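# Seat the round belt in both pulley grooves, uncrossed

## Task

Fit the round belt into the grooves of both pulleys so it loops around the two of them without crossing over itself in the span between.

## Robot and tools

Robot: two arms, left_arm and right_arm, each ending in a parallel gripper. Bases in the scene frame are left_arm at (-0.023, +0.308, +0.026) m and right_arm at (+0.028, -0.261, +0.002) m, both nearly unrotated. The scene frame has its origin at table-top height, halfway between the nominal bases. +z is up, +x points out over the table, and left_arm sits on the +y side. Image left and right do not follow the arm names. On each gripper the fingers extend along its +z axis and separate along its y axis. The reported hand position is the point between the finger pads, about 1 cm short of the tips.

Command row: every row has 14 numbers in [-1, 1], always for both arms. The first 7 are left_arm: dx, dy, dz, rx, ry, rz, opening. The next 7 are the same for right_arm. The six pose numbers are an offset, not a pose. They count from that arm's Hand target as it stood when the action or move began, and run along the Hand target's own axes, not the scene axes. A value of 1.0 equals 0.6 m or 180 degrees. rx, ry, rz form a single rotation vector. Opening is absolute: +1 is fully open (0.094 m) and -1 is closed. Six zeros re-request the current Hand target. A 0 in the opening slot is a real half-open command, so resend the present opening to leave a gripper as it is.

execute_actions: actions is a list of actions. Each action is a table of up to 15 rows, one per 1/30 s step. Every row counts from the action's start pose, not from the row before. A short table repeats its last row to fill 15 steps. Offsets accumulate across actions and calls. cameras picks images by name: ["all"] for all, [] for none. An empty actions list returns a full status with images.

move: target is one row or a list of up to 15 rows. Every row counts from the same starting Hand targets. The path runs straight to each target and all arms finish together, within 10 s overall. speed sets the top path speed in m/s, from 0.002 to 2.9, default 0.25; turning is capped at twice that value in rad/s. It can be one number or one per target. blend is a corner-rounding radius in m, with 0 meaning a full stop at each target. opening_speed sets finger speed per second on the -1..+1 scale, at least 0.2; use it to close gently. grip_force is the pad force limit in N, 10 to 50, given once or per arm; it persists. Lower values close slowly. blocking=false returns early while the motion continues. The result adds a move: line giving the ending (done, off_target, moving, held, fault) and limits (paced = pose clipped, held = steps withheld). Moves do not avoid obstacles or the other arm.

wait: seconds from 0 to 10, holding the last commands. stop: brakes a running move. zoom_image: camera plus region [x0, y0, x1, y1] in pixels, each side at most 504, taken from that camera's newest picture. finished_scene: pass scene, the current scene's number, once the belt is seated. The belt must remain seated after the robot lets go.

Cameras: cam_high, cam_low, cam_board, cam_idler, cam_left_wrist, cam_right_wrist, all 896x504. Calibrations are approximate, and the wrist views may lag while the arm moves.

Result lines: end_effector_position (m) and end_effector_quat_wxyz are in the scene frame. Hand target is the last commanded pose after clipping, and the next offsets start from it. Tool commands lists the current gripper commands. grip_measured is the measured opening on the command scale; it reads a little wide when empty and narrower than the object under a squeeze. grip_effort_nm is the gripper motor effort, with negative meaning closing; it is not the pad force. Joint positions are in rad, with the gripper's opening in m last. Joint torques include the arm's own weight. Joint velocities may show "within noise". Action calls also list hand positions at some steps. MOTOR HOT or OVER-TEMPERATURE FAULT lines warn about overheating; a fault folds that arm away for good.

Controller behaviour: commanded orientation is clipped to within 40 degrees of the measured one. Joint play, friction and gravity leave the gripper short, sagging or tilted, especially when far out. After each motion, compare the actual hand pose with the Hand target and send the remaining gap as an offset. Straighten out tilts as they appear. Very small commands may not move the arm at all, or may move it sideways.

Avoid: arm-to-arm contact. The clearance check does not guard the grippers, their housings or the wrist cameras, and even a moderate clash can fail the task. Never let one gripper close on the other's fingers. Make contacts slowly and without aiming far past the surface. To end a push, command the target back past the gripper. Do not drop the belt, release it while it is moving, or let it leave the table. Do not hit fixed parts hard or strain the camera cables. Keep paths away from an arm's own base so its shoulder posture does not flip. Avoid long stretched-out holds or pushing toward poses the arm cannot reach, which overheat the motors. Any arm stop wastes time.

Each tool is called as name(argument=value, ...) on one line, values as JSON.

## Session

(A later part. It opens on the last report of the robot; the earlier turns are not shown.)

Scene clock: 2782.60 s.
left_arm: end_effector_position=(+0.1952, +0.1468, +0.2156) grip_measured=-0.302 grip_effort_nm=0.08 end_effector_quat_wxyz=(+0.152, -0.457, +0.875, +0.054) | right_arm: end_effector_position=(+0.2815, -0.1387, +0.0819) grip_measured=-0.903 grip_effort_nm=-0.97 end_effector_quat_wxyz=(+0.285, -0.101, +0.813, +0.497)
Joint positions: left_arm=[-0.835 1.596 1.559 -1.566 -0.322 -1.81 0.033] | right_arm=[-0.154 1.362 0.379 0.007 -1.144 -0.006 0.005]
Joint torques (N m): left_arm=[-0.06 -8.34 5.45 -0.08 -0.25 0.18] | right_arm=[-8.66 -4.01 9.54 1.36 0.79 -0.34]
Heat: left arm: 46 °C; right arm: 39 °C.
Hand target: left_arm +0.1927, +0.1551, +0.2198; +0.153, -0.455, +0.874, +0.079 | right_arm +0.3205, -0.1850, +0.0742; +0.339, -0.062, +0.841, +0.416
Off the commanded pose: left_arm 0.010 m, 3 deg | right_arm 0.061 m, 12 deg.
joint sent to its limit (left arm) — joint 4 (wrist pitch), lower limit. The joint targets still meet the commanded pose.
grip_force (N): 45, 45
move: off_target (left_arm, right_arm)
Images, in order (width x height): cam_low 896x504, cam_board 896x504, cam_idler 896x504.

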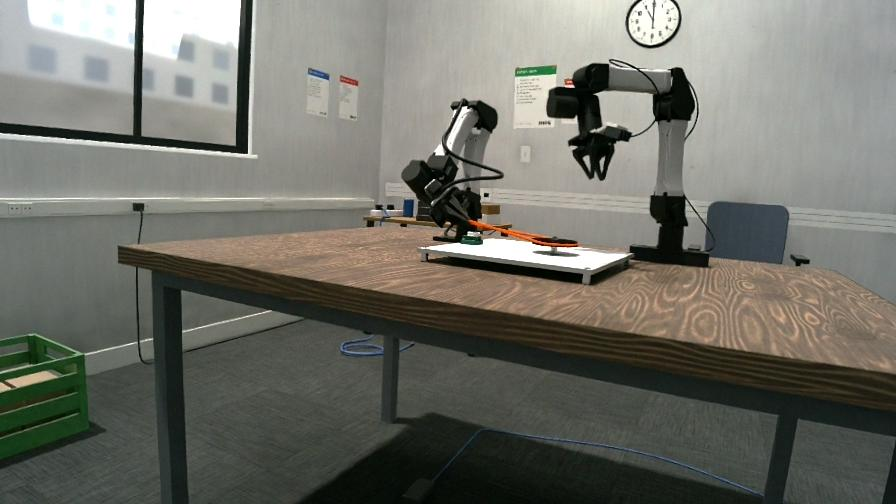

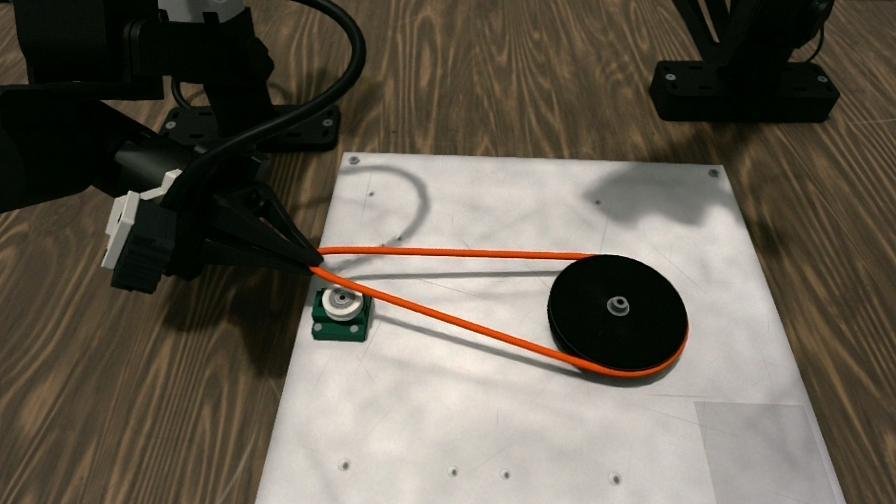

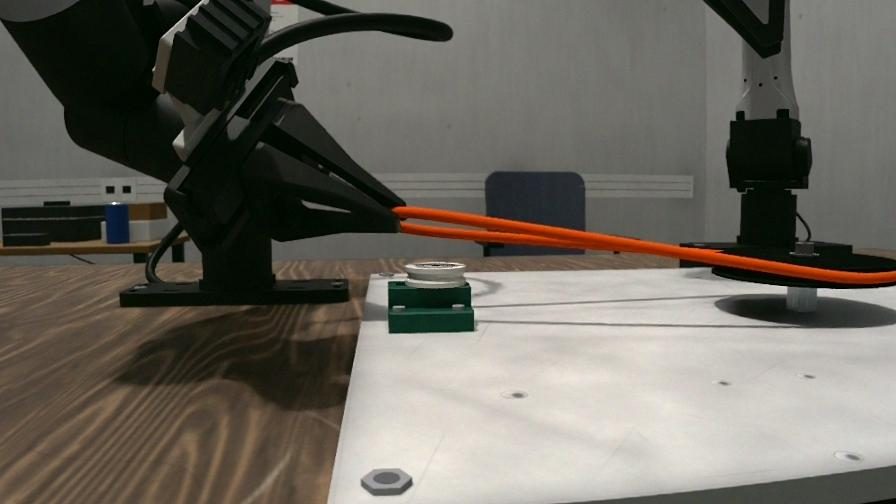

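move(target=[0,0,0,0,0,0,-0.3,0.0197,-0.0263,0.009,0,0,0.0,-1], speed=0.05, cameras=["cam_low","cam_board","cam_idler"])

zoom_image(camera="cam_idler", region=[340, 180, 520, 340])

zoom_image(camera="cam_board", region=[260, 220, 440, 360])

zoom_image(camera="cam_low", region=[460, 220, 586, 258])

Scene clock: 2850.93 s.
left_arm: end_effector_position=(+0.1952, +0.1468, +0.2156) grip_measured=-0.302 grip_effort_nm=0.08 end_effector_quat_wxyz=(+0.152, -0.457, +0.875, +0.054) | right_arm: end_effector_position=(+0.2782, -0.1404, +0.0699) grip_measured=-0.903 grip_effort_nm=-0.97 end_effector_quat_wxyz=(+0.270, -0.095, +0.812, +0.509)
Joint positions: left_arm=[-0.835 1.596 1.559 -1.566 -0.322 -1.81 0.033] | right_arm=[-0.173 1.437 0.379 0.002 -1.175 -0.053 0.005]
Joint torques (N m): left_arm=[0.08 -8.31 5.46 -0.07 -0.31 0.19] | right_arm=[-9.07 -3.89 7.54 1.84 0.95 -0.37]
Heat: left arm: 45 °C; right arm: 43 °C.
Hand target: left_arm +0.1927, +0.1551, +0.2198; +0.153, -0.455, +0.874, +0.079 | right_arm +0.3204, -0.1891, +0.0542; +0.339, -0.062, +0.841, +0.416
Off the commanded pose: left_arm 0.010 m, 3 deg | right_arm 0.066 m, 14 deg.
joint sent to its limit (left arm) — joint 4 (wrist pitch), lower limit. The joint targets still meet the commanded pose.
grip_force (N): 45, 45
move: off_target (left_arm, right_arm)
Images, in order (width x height): cam_low 896x504, cam_board 896x504, cam_idler 896x504.

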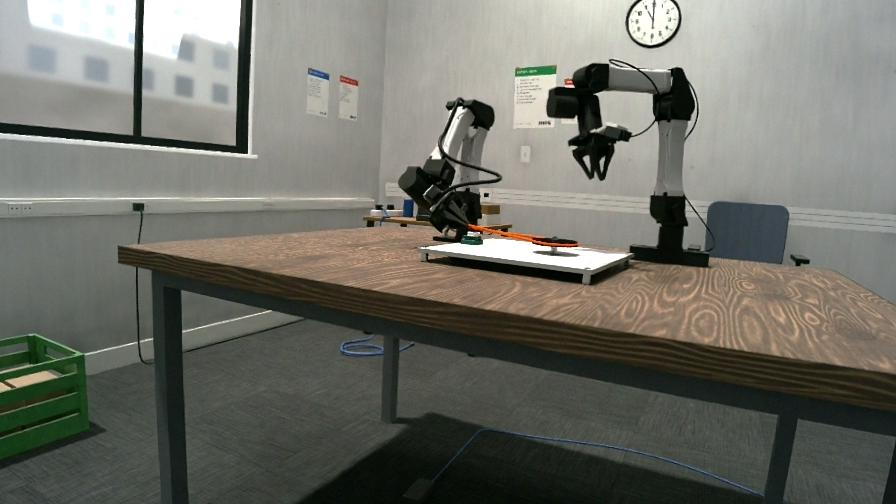

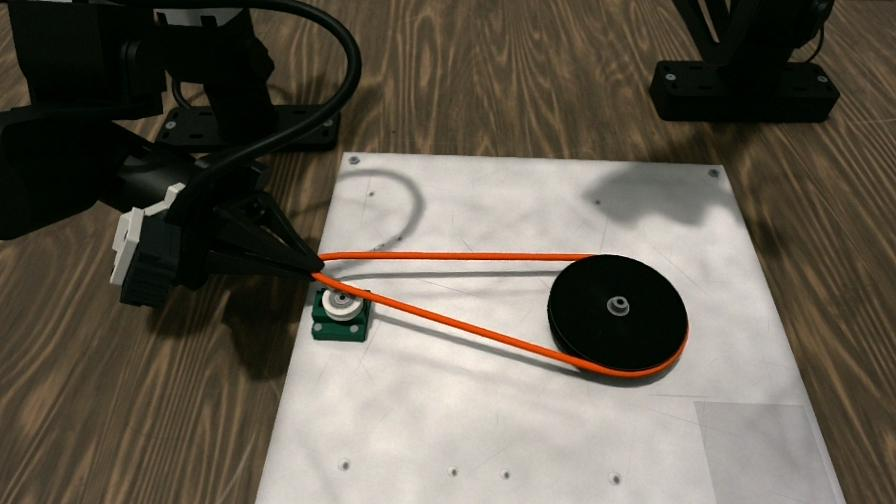

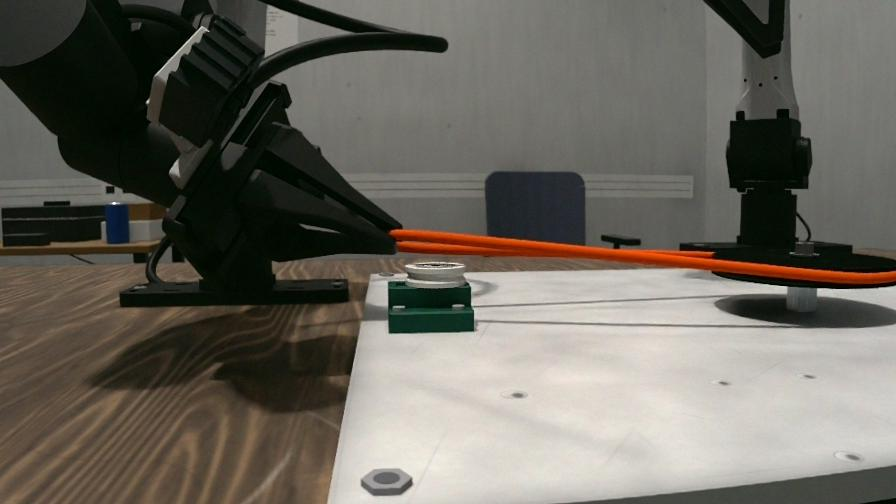

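Scaled by 2.800 from the camera's 896x504 image, which has a finer 1280x720 frame.

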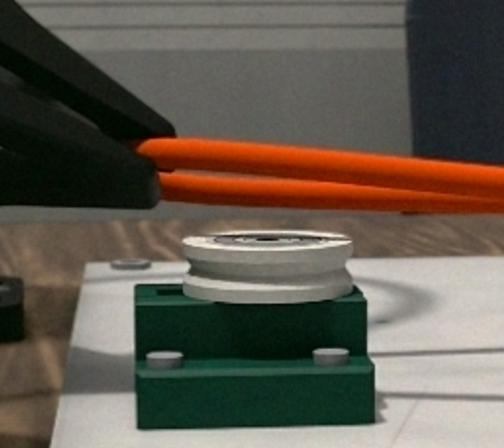

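Scaled by 2.800 from the camera's 896x504 image, which has a finer 1280x720 frame.

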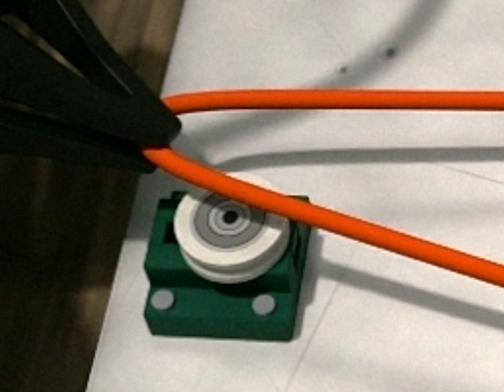

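Scaled by 4.000 from the camera's 896x504 image, which has a finer 1280x720 frame.

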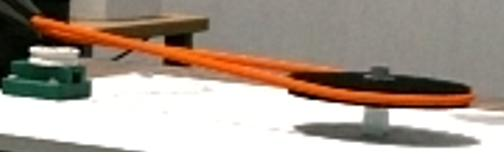

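move(target=[0,0,0,0,0,0,-0.3,0.003,-0.023,0.0192,0,0,0.0,-1], speed=0.05, cameras=["cam_low","cam_board","cam_idler"])

zoom_image(camera="cam_idler", region=[340, 180, 520, 340])

zoom_image(camera="cam_board", region=[260, 220, 440, 360])

zoom_image(camera="cam_low", region=[460, 220, 586, 258])

Scene clock: 2866.70 s.
left_arm: end_effector_position=(+0.1952, +0.1468, +0.2156) grip_measured=-0.302 grip_effort_nm=0.08 end_effector_quat_wxyz=(+0.152, -0.457, +0.875, +0.054) | right_arm: end_effector_position=(+0.2825, -0.1412, +0.0580) grip_measured=-0.903 grip_effort_nm=-0.97 end_effector_quat_wxyz=(+0.260, -0.090, +0.811, +0.516)
Joint positions: left_arm=[-0.835 1.596 1.559 -1.566 -0.322 -1.81 0.033] | right_arm=[-0.177 1.531 0.39 0.051 -1.187 -0.063 0.005]
Joint torques (N m): left_arm=[0.12 -8.08 5.33 -0.06 -0.26 0.21] | right_arm=[-8.46 -3.96 7.5 2.1 1.07 -0.3]
Heat: left arm: 45 °C; right arm: 41 °C.
Hand target: left_arm +0.1927, +0.1551, +0.2198; +0.153, -0.455, +0.874, +0.079 | right_arm +0.3303, -0.1892, +0.0391; +0.340, -0.062, +0.841, +0.416
Off the commanded pose: left_arm 0.010 m, 3 deg | right_arm 0.070 m, 15 deg.
joint sent to its limit (left arm) — joint 4 (wrist pitch), lower limit. The joint targets still meet the commanded pose.
grip_force (N): 45, 45
move: off_target (left_arm, right_arm)
Images, in order (width x height): cam_low 896x504, cam_board 896x504, cam_idler 896x504.

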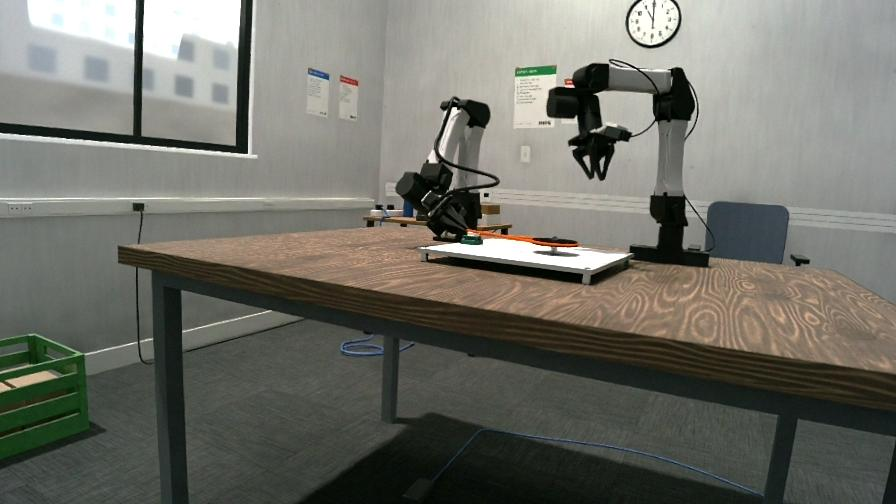

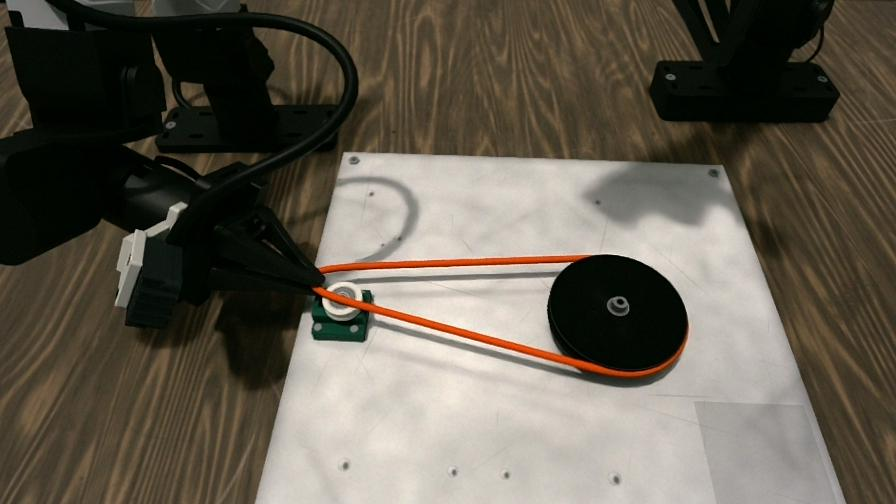

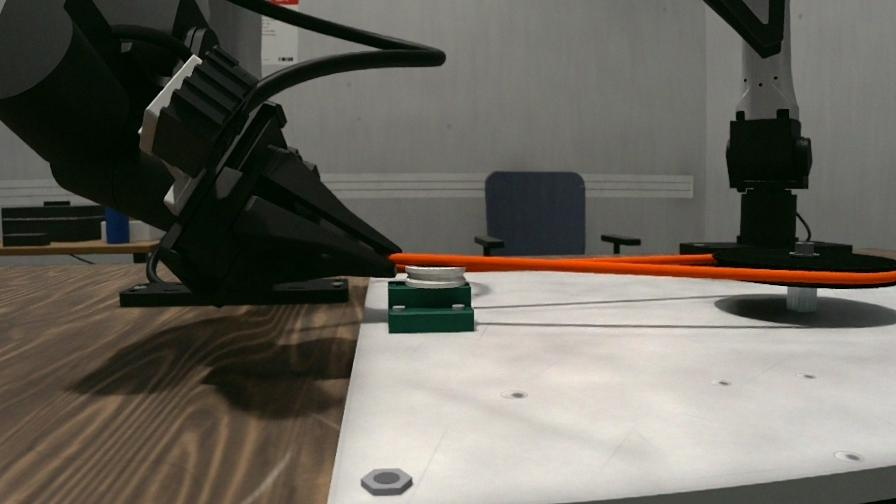

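Scaled by 2.800 from the camera's 896x504 image, which has a finer 1280x720 frame.

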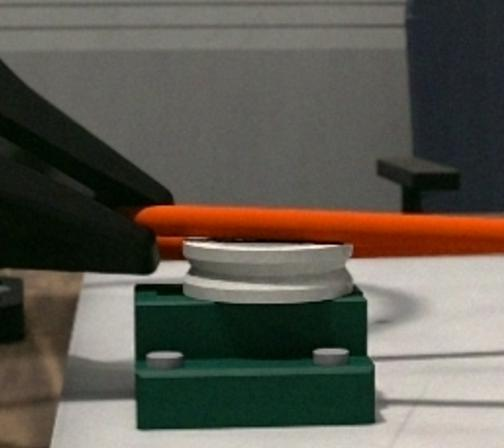

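Scaled by 2.800 from the camera's 896x504 image, which has a finer 1280x720 frame.

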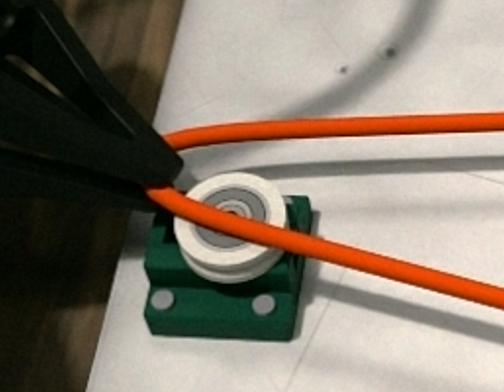

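Scaled by 4.000 from the camera's 896x504 image, which has a finer 1280x720 frame.

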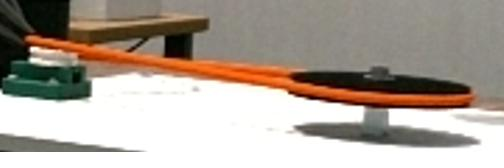

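move(target=[0,0,0,0,0,0,-0.3,0.0228,0.0475,0.0206,0,0,0.0,-1], speed=0.05, cameras=["cam_low","cam_board","cam_idler"])

zoom_image(camera="cam_idler", region=[340, 180, 520, 340])

zoom_image(camera="cam_board", region=[260, 220, 440, 360])

zoom_image(camera="cam_low", region=[460, 220, 586, 258])

Scene clock: 2880.63 s.
left_arm: end_effector_position=(+0.1952, +0.1468, +0.2156) grip_measured=-0.302 grip_effort_nm=0.08 end_effector_quat_wxyz=(+0.152, -0.457, +0.875, +0.054) | right_arm: end_effector_position=(+0.2899, -0.1362, +0.0584) grip_measured=-0.903 grip_effort_nm=-0.97 end_effector_quat_wxyz=(+0.286, -0.088, +0.816, +0.495)
Joint positions: left_arm=[-0.835 1.596 1.559 -1.566 -0.322 -1.81 0.033] | right_arm=[-0.13 1.496 0.331 0.255 -1.116 0.083 0.005]
Joint torques (N m): left_arm=[0.1 -7.95 5.19 -0.08 -0.29 0.23] | right_arm=[-2.09 -6.54 4.08 2.26 1.13 0.08]
Heat: left arm: 45 °C; right arm: 41 °C.
Hand target: left_arm +0.1927, +0.1551, +0.2198; +0.153, -0.455, +0.874, +0.079 | right_arm +0.3153, -0.1591, +0.0442; +0.340, -0.062, +0.841, +0.416
Off the commanded pose: left_arm 0.010 m, 3 deg | right_arm 0.037 m, 12 deg.
joint sent to its limit (left arm) — joint 4 (wrist pitch), lower limit. The joint targets still meet the commanded pose.
grip_force (N): 45, 45
move: off_target (left_arm, right_arm)
Images, in order (width x height): cam_low 896x504, cam_board 896x504, cam_idler 896x504.

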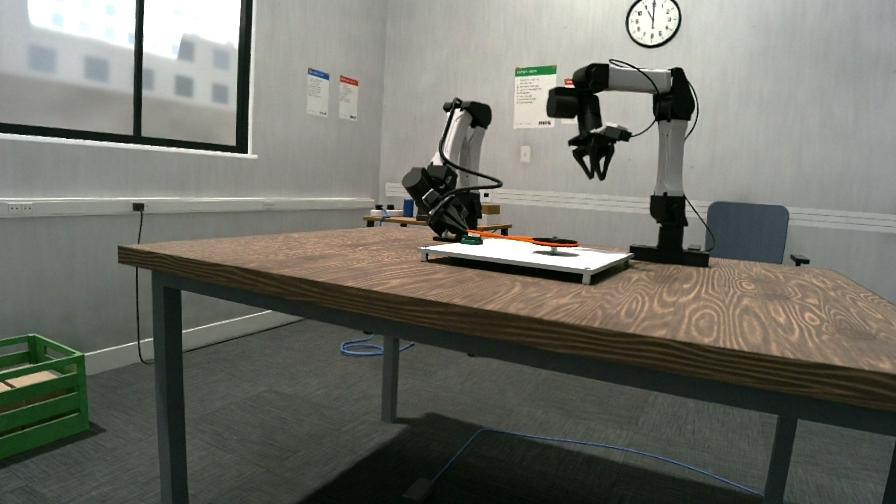

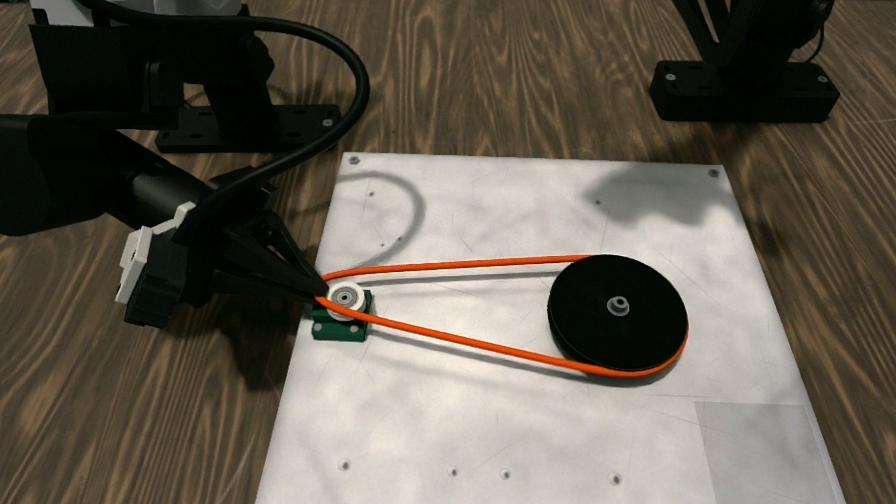

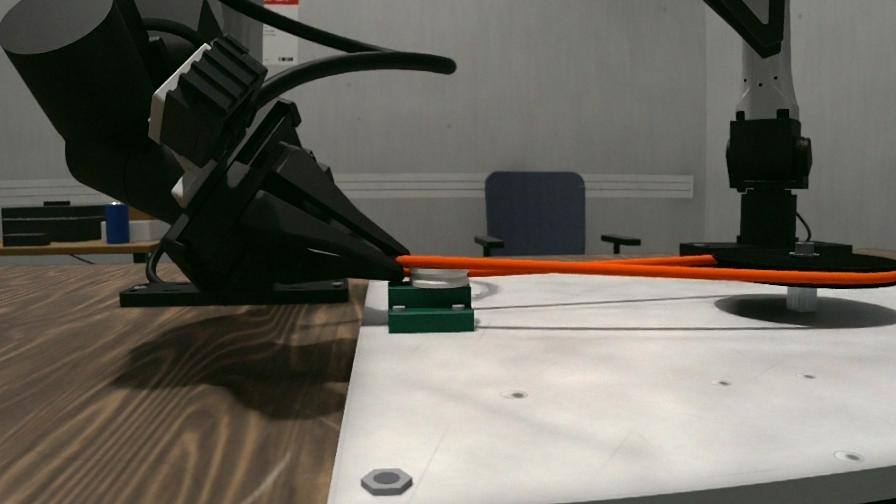

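Scaled by 2.800 from the camera's 896x504 image, which has a finer 1280x720 frame.

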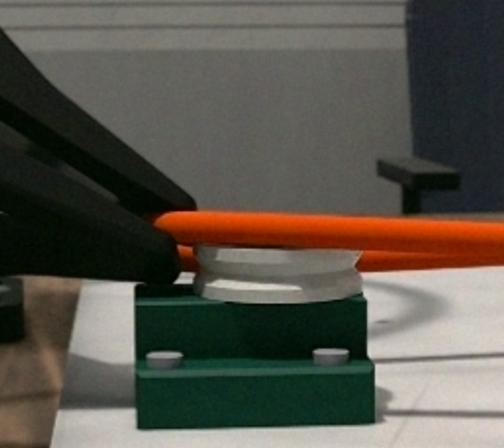

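Scaled by 2.800 from the camera's 896x504 image, which has a finer 1280x720 frame.

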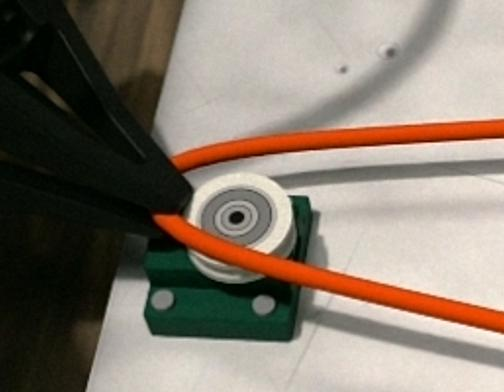

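Scaled by 4.000 from the camera's 896x504 image, which has a finer 1280x720 frame.

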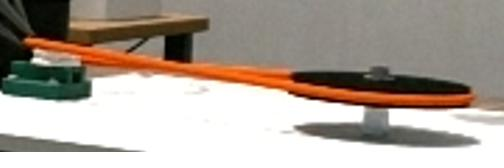

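move(target=[0,0,0,0,0,0,-0.3,0.0105,0.0207,0.0243,0,0,0.0,-1], speed=0.05, cameras=["cam_low","cam_board","cam_idler"])

zoom_image(camera="cam_idler", region=[340, 180, 520, 340])

zoom_image(camera="cam_board", region=[260, 220, 440, 360])

zoom_image(camera="cam_low", region=[460, 220, 586, 258])

Scene clock: 2890.50 s.
left_arm: end_effector_position=(+0.1952, +0.1468, +0.2156) grip_measured=-0.302 grip_effort_nm=0.08 end_effector_quat_wxyz=(+0.152, -0.457, +0.875, +0.054) | right_arm: end_effector_position=(+0.3039, -0.1270, +0.0602) grip_measured=-0.903 grip_effort_nm=-0.97 end_effector_quat_wxyz=(+0.329, -0.094, +0.819, +0.460)
Joint positions: left_arm=[-0.835 1.596 1.559 -1.566 -0.322 -1.81 0.033] | right_arm=[-0.046 1.485 0.281 0.495 -0.985 0.215 0.005]
Joint torques (N m): left_arm=[0.13 -8.23 5.38 -0.07 -0.24 0.22] | right_arm=[0.05 -3.07 3.48 2.09 0.77 0.12]
Heat: left arm: 45 °C; right arm: 41 °C.
Hand target: left_arm +0.1927, +0.1551, +0.2198; +0.153, -0.455, +0.874, +0.079 | right_arm +0.3133, -0.1392, +0.0422; +0.340, -0.062, +0.841, +0.416
Off the commanded pose: left_arm 0.010 m, 3 deg | right_arm 0.024 m, 7 deg.
joint sent to its limit (left arm) — joint 4 (wrist pitch), lower limit. The joint targets still meet the commanded pose.
grip_force (N): 45, 45
move: off_target (left_arm, right_arm)
Images, in order (width x height): cam_low 896x504, cam_board 896x504, cam_idler 896x504.

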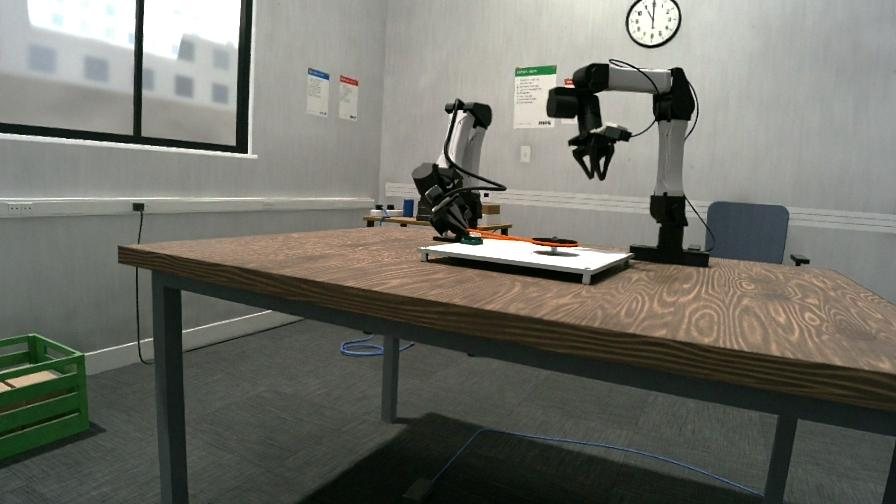

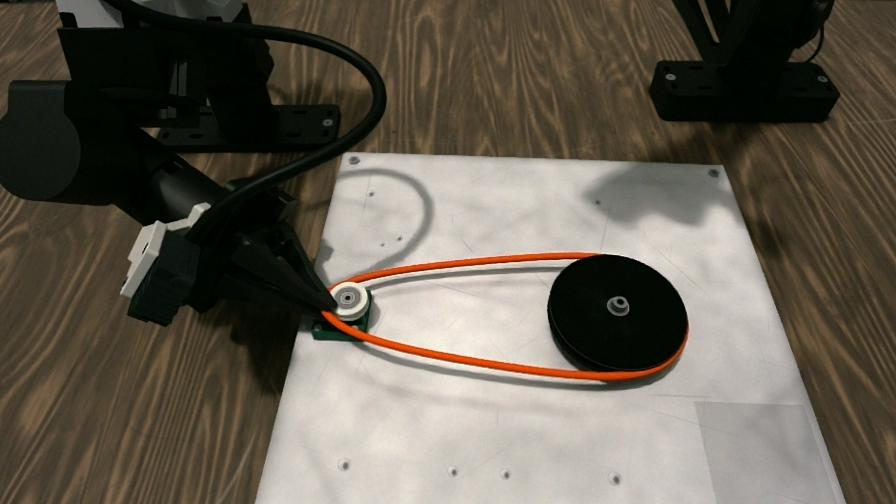

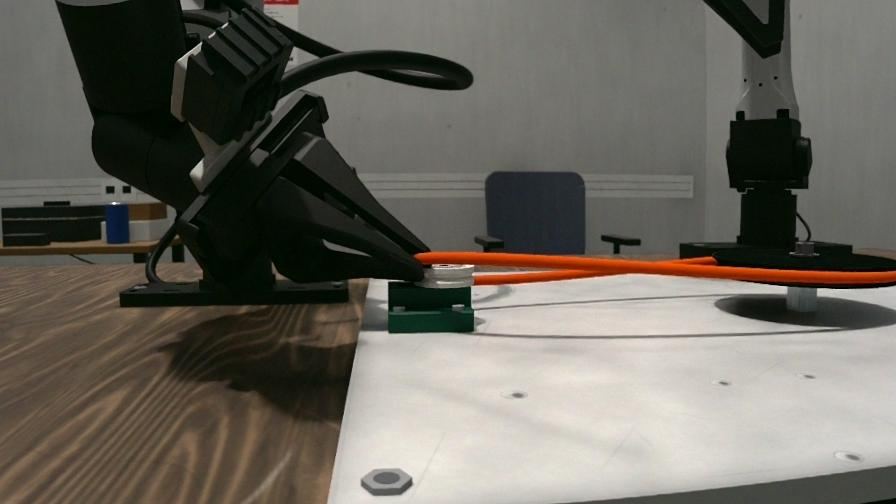

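Scaled by 2.800 from the camera's 896x504 image, which has a finer 1280x720 frame.

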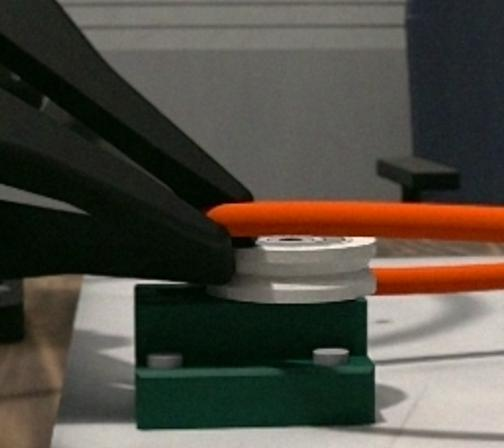

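Scaled by 2.800 from the camera's 896x504 image, which has a finer 1280x720 frame.

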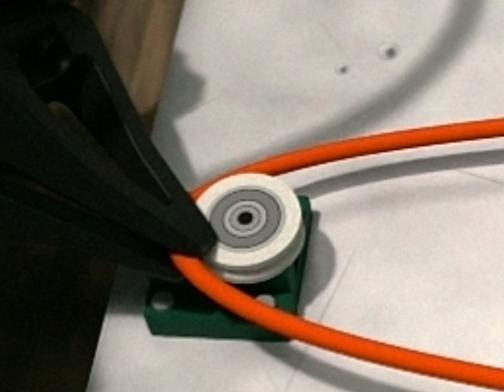

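Scaled by 4.000 from the camera's 896x504 image, which has a finer 1280x720 frame.

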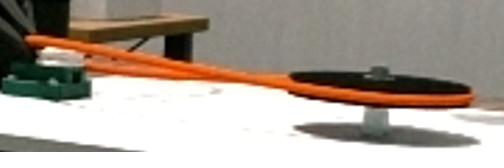

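move(target=[0,0,0,0,0,0,-0.3,0.0142,-0.0115,-0.007,0,0,0.0,-1], speed=0.05, cameras=["cam_low","cam_board","cam_idler"])

zoom_image(camera="cam_idler", region=[340, 180, 520, 340])

zoom_image(camera="cam_board", region=[260, 220, 440, 360])

zoom_image(camera="cam_low", region=[460, 220, 586, 258])

Scene clock: 2913.17 s.
left_arm: end_effector_position=(+0.1952, +0.1468, +0.2156) grip_measured=-0.302 grip_effort_nm=0.08 end_effector_quat_wxyz=(+0.152, -0.457, +0.875, +0.054) | right_arm: end_effector_position=(+0.3033, -0.1278, +0.0592) grip_measured=-0.903 grip_effort_nm=-0.97 end_effector_quat_wxyz=(+0.344, -0.100, +0.814, +0.457)
Joint positions: left_arm=[-0.835 1.596 1.559 -1.566 -0.322 -1.81 0.033] | right_arm=[-0.049 1.5 0.254 0.573 -0.985 0.217 0.005]
Joint torques (N m): left_arm=[0.05 -8.42 5.33 -0.09 -0.25 0.23] | right_arm=[-1.88 -2.1 2.92 1.67 0.59 -0.2]
Heat: left arm: 45 °C; right arm: 40 °C.
Hand target: left_arm +0.1927, +0.1551, +0.2198; +0.153, -0.455, +0.874, +0.079 | right_arm +0.3073, -0.1452, +0.0342; +0.340, -0.062, +0.841, +0.416
Off the commanded pose: left_arm 0.010 m, 3 deg | right_arm 0.031 m, 7 deg.
joint sent to its limit (left arm) — joint 4 (wrist pitch), lower limit. The joint targets still meet the commanded pose.
grip_force (N): 45, 45
move: off_target (left_arm, right_arm)
Images, in order (width x height): cam_low 896x504, cam_board 896x504, cam_idler 896x504.

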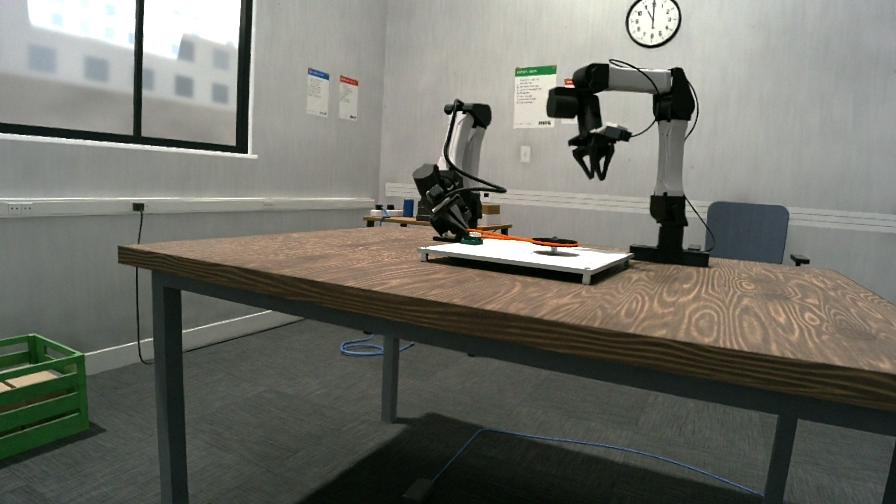

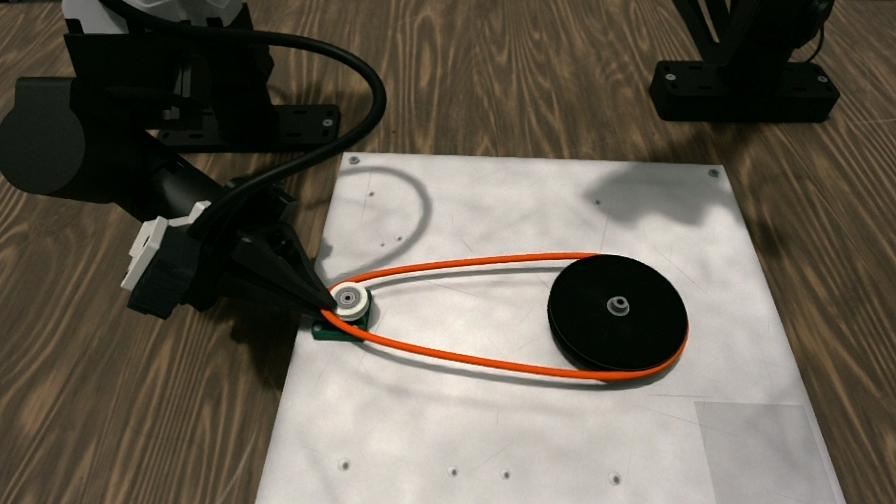

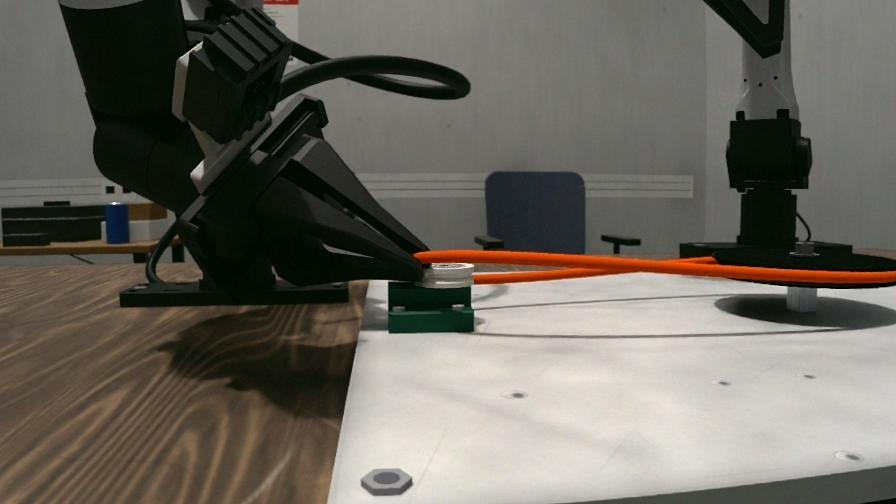

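Scaled by 2.800 from the camera's 896x504 image, which has a finer 1280x720 frame.

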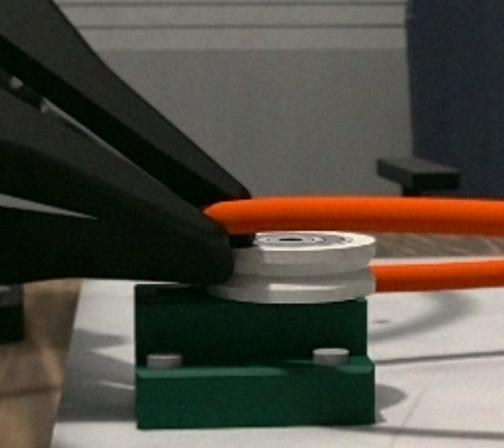

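Scaled by 2.800 from the camera's 896x504 image, which has a finer 1280x720 frame.

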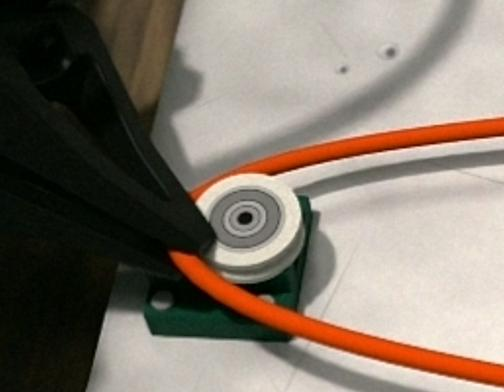

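Scaled by 4.000 from the camera's 896x504 image, which has a finer 1280x720 frame.

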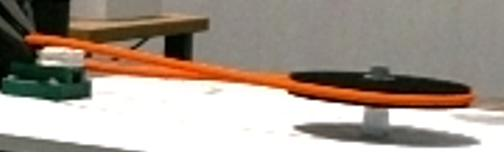

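move(target=[0,0,0,0,0,0,-0.3,-0.0327,-0.0032,-0.0118,0,0,0.0,-1], speed=0.05, cameras=["cam_low","cam_board","cam_idler"])

zoom_image(camera="cam_idler", region=[340, 180, 520, 340])

zoom_image(camera="cam_board", region=[260, 220, 440, 360])

zoom_image(camera="cam_low", region=[460, 220, 586, 258])

Scene clock: 2948.17 s.
left_arm: end_effector_position=(+0.1952, +0.1468, +0.2156) grip_measured=-0.302 grip_effort_nm=0.08 end_effector_quat_wxyz=(+0.152, -0.457, +0.875, +0.054) | right_arm: end_effector_position=(+0.3051, -0.1328, +0.0598) grip_measured=-0.903 grip_effort_nm=-0.96 end_effector_quat_wxyz=(+0.331, -0.095, +0.817, +0.463)
Joint positions: left_arm=[-0.835 1.596 1.559 -1.566 -0.322 -1.81 0.033] | right_arm=[-0.078 1.5 0.289 0.482 -1.015 0.184 0.005]
Joint torques (N m): left_arm=[0.08 -8.21 5.41 -0.08 -0.26 0.21] | right_arm=[-3.19 -5.57 6.49 1.1 0.53 -0.32]
Heat: left arm: 45 °C; right arm: 39 °C.
Hand target: left_arm +0.1927, +0.1551, +0.2198; +0.153, -0.455, +0.874, +0.079 | right_arm +0.3193, -0.1552, +0.0482; +0.340, -0.062, +0.841, +0.416
Off the commanded pose: left_arm 0.010 m, 3 deg | right_arm 0.029 m, 7 deg.
joint sent to its limit (left arm) — joint 4 (wrist pitch), lower limit. The joint targets still meet the commanded pose.
grip_force (N): 45, 45
move: off_target (left_arm, right_arm)
Images, in order (width x height): cam_low 896x504, cam_board 896x504, cam_idler 896x504.

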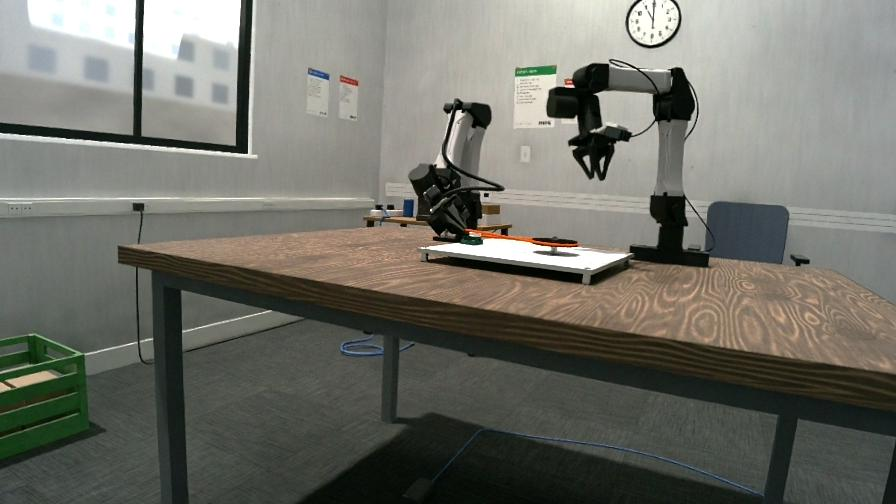

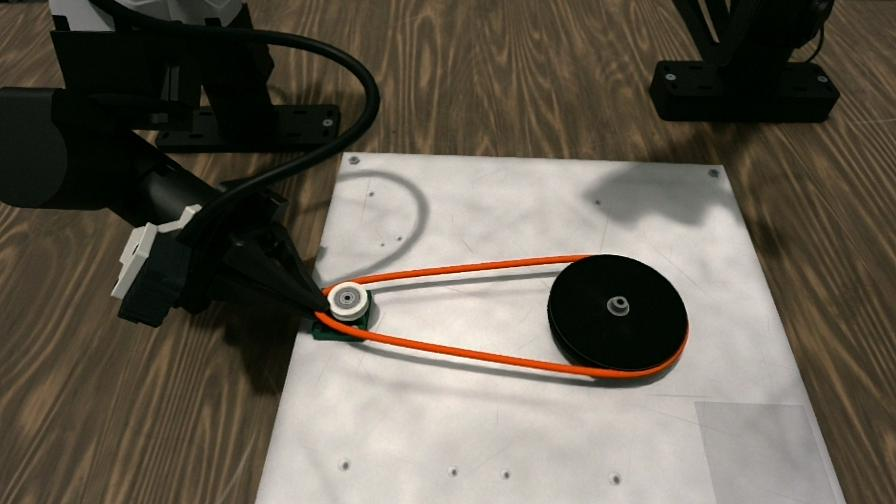

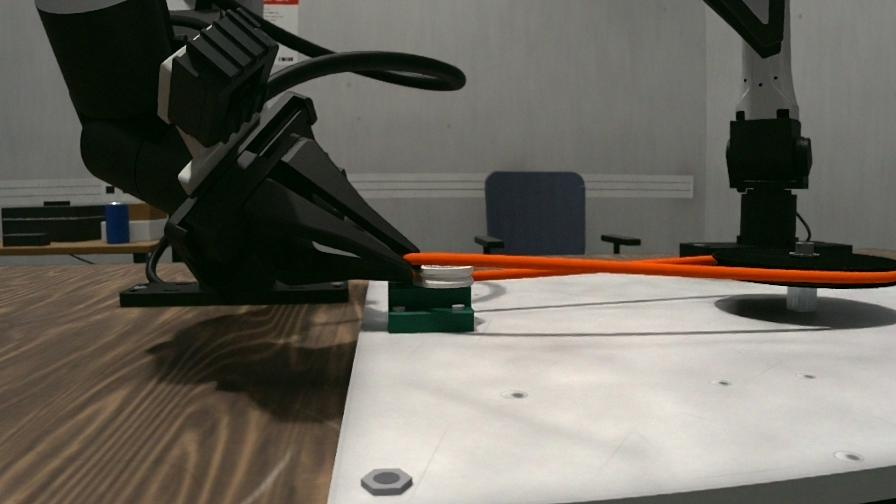

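Scaled by 2.800 from the camera's 896x504 image, which has a finer 1280x720 frame.

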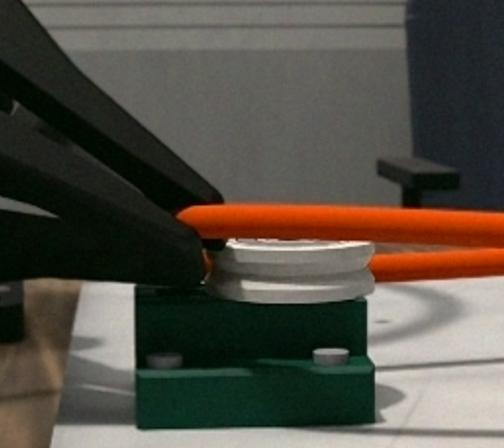

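Scaled by 2.800 from the camera's 896x504 image, which has a finer 1280x720 frame.

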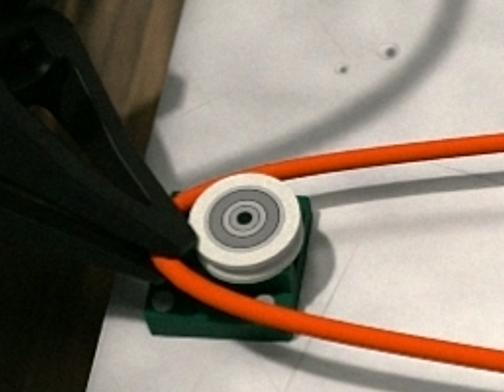

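Scaled by 4.000 from the camera's 896x504 image, which has a finer 1280x720 frame.

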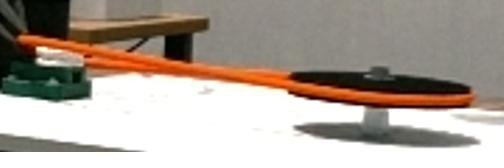

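move(target=[0,0,0,0,0,0,-0.3,-0.0257,-0.0103,0.006,0,0,0.0,-1], speed=0.05, cameras=["cam_low","cam_board","cam_idler"])

zoom_image(camera="cam_idler", region=[340, 180, 520, 340])

zoom_image(camera="cam_board", region=[260, 220, 440, 360])

zoom_image(camera="cam_low", region=[460, 220, 586, 258])

Scene clock: 2956.97 s.
left_arm: end_effector_position=(+0.1952, +0.1468, +0.2156) grip_measured=-0.302 grip_effort_nm=0.08 end_effector_quat_wxyz=(+0.152, -0.457, +0.875, +0.054) | right_arm: end_effector_position=(+0.3086, -0.1333, +0.0584) grip_measured=-0.903 grip_effort_nm=-0.97 end_effector_quat_wxyz=(+0.308, -0.086, +0.824, +0.468)
Joint positions: left_arm=[-0.835 1.596 1.559 -1.566 -0.322 -1.81 0.033] | right_arm=[-0.082 1.515 0.342 0.375 -1.024 0.164 0.005]
Joint torques (N m): left_arm=[-0.08 -8.27 5.35 -0.05 -0.31 0.22] | right_arm=[-3.92 -3.9 8.28 1.54 0.52 -0.32]
Heat: left arm: 45 °C; right arm: 38 °C.
Hand target: left_arm +0.1927, +0.1551, +0.2198; +0.153, -0.455, +0.874, +0.079 | right_arm +0.3353, -0.1593, +0.0520; +0.339, -0.062, +0.841, +0.416
Off the commanded pose: left_arm 0.010 m, 3 deg | right_arm 0.038 m, 8 deg.
joint sent to its limit (left arm) — joint 4 (wrist pitch), lower limit. The joint targets still meet the commanded pose.
grip_force (N): 45, 45
move: off_target (left_arm, right_arm)
Images, in order (width x height): cam_low 896x504, cam_board 896x504, cam_idler 896x504.

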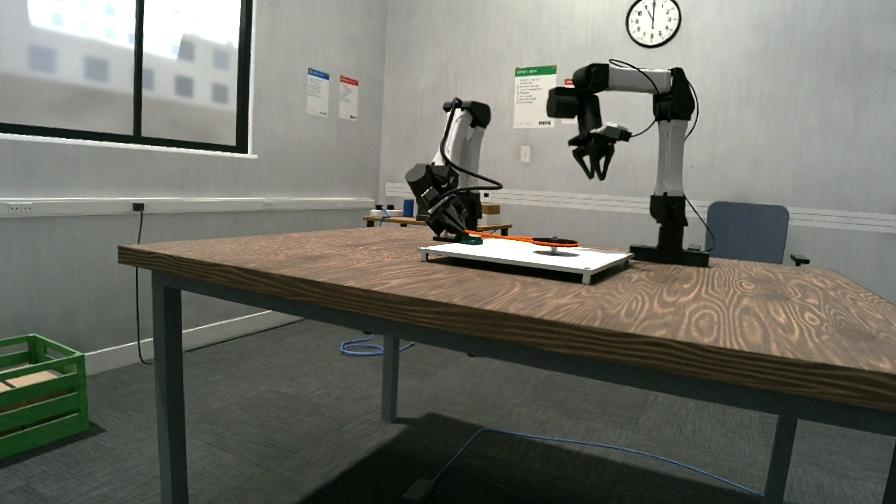

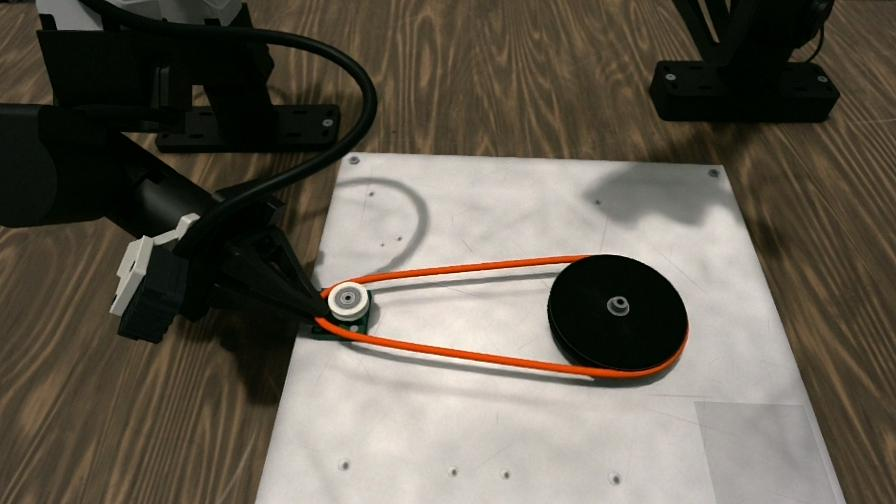

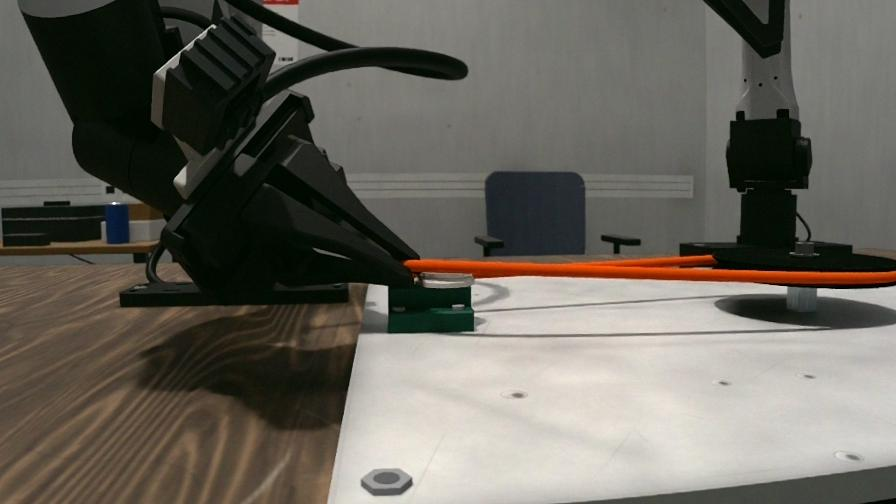

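Scaled by 2.800 from the camera's 896x504 image, which has a finer 1280x720 frame.

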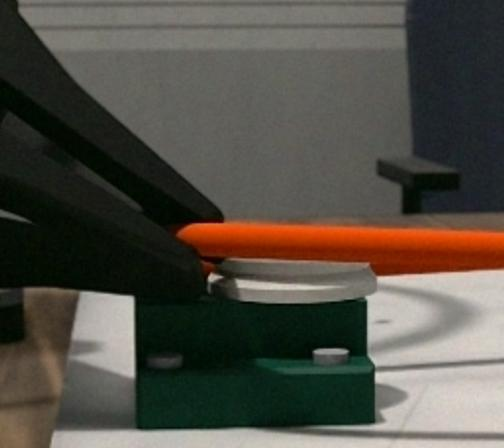

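Scaled by 2.800 from the camera's 896x504 image, which has a finer 1280x720 frame.

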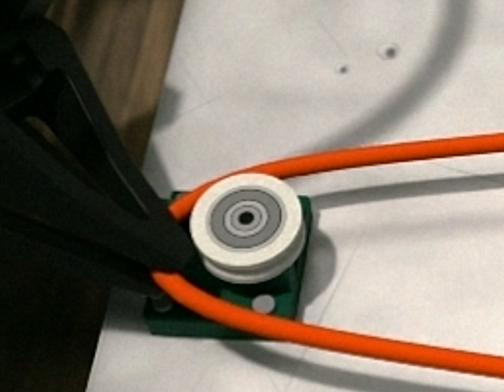

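Scaled by 4.000 from the camera's 896x504 image, which has a finer 1280x720 frame.

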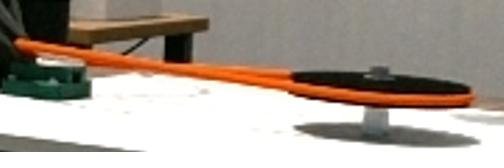

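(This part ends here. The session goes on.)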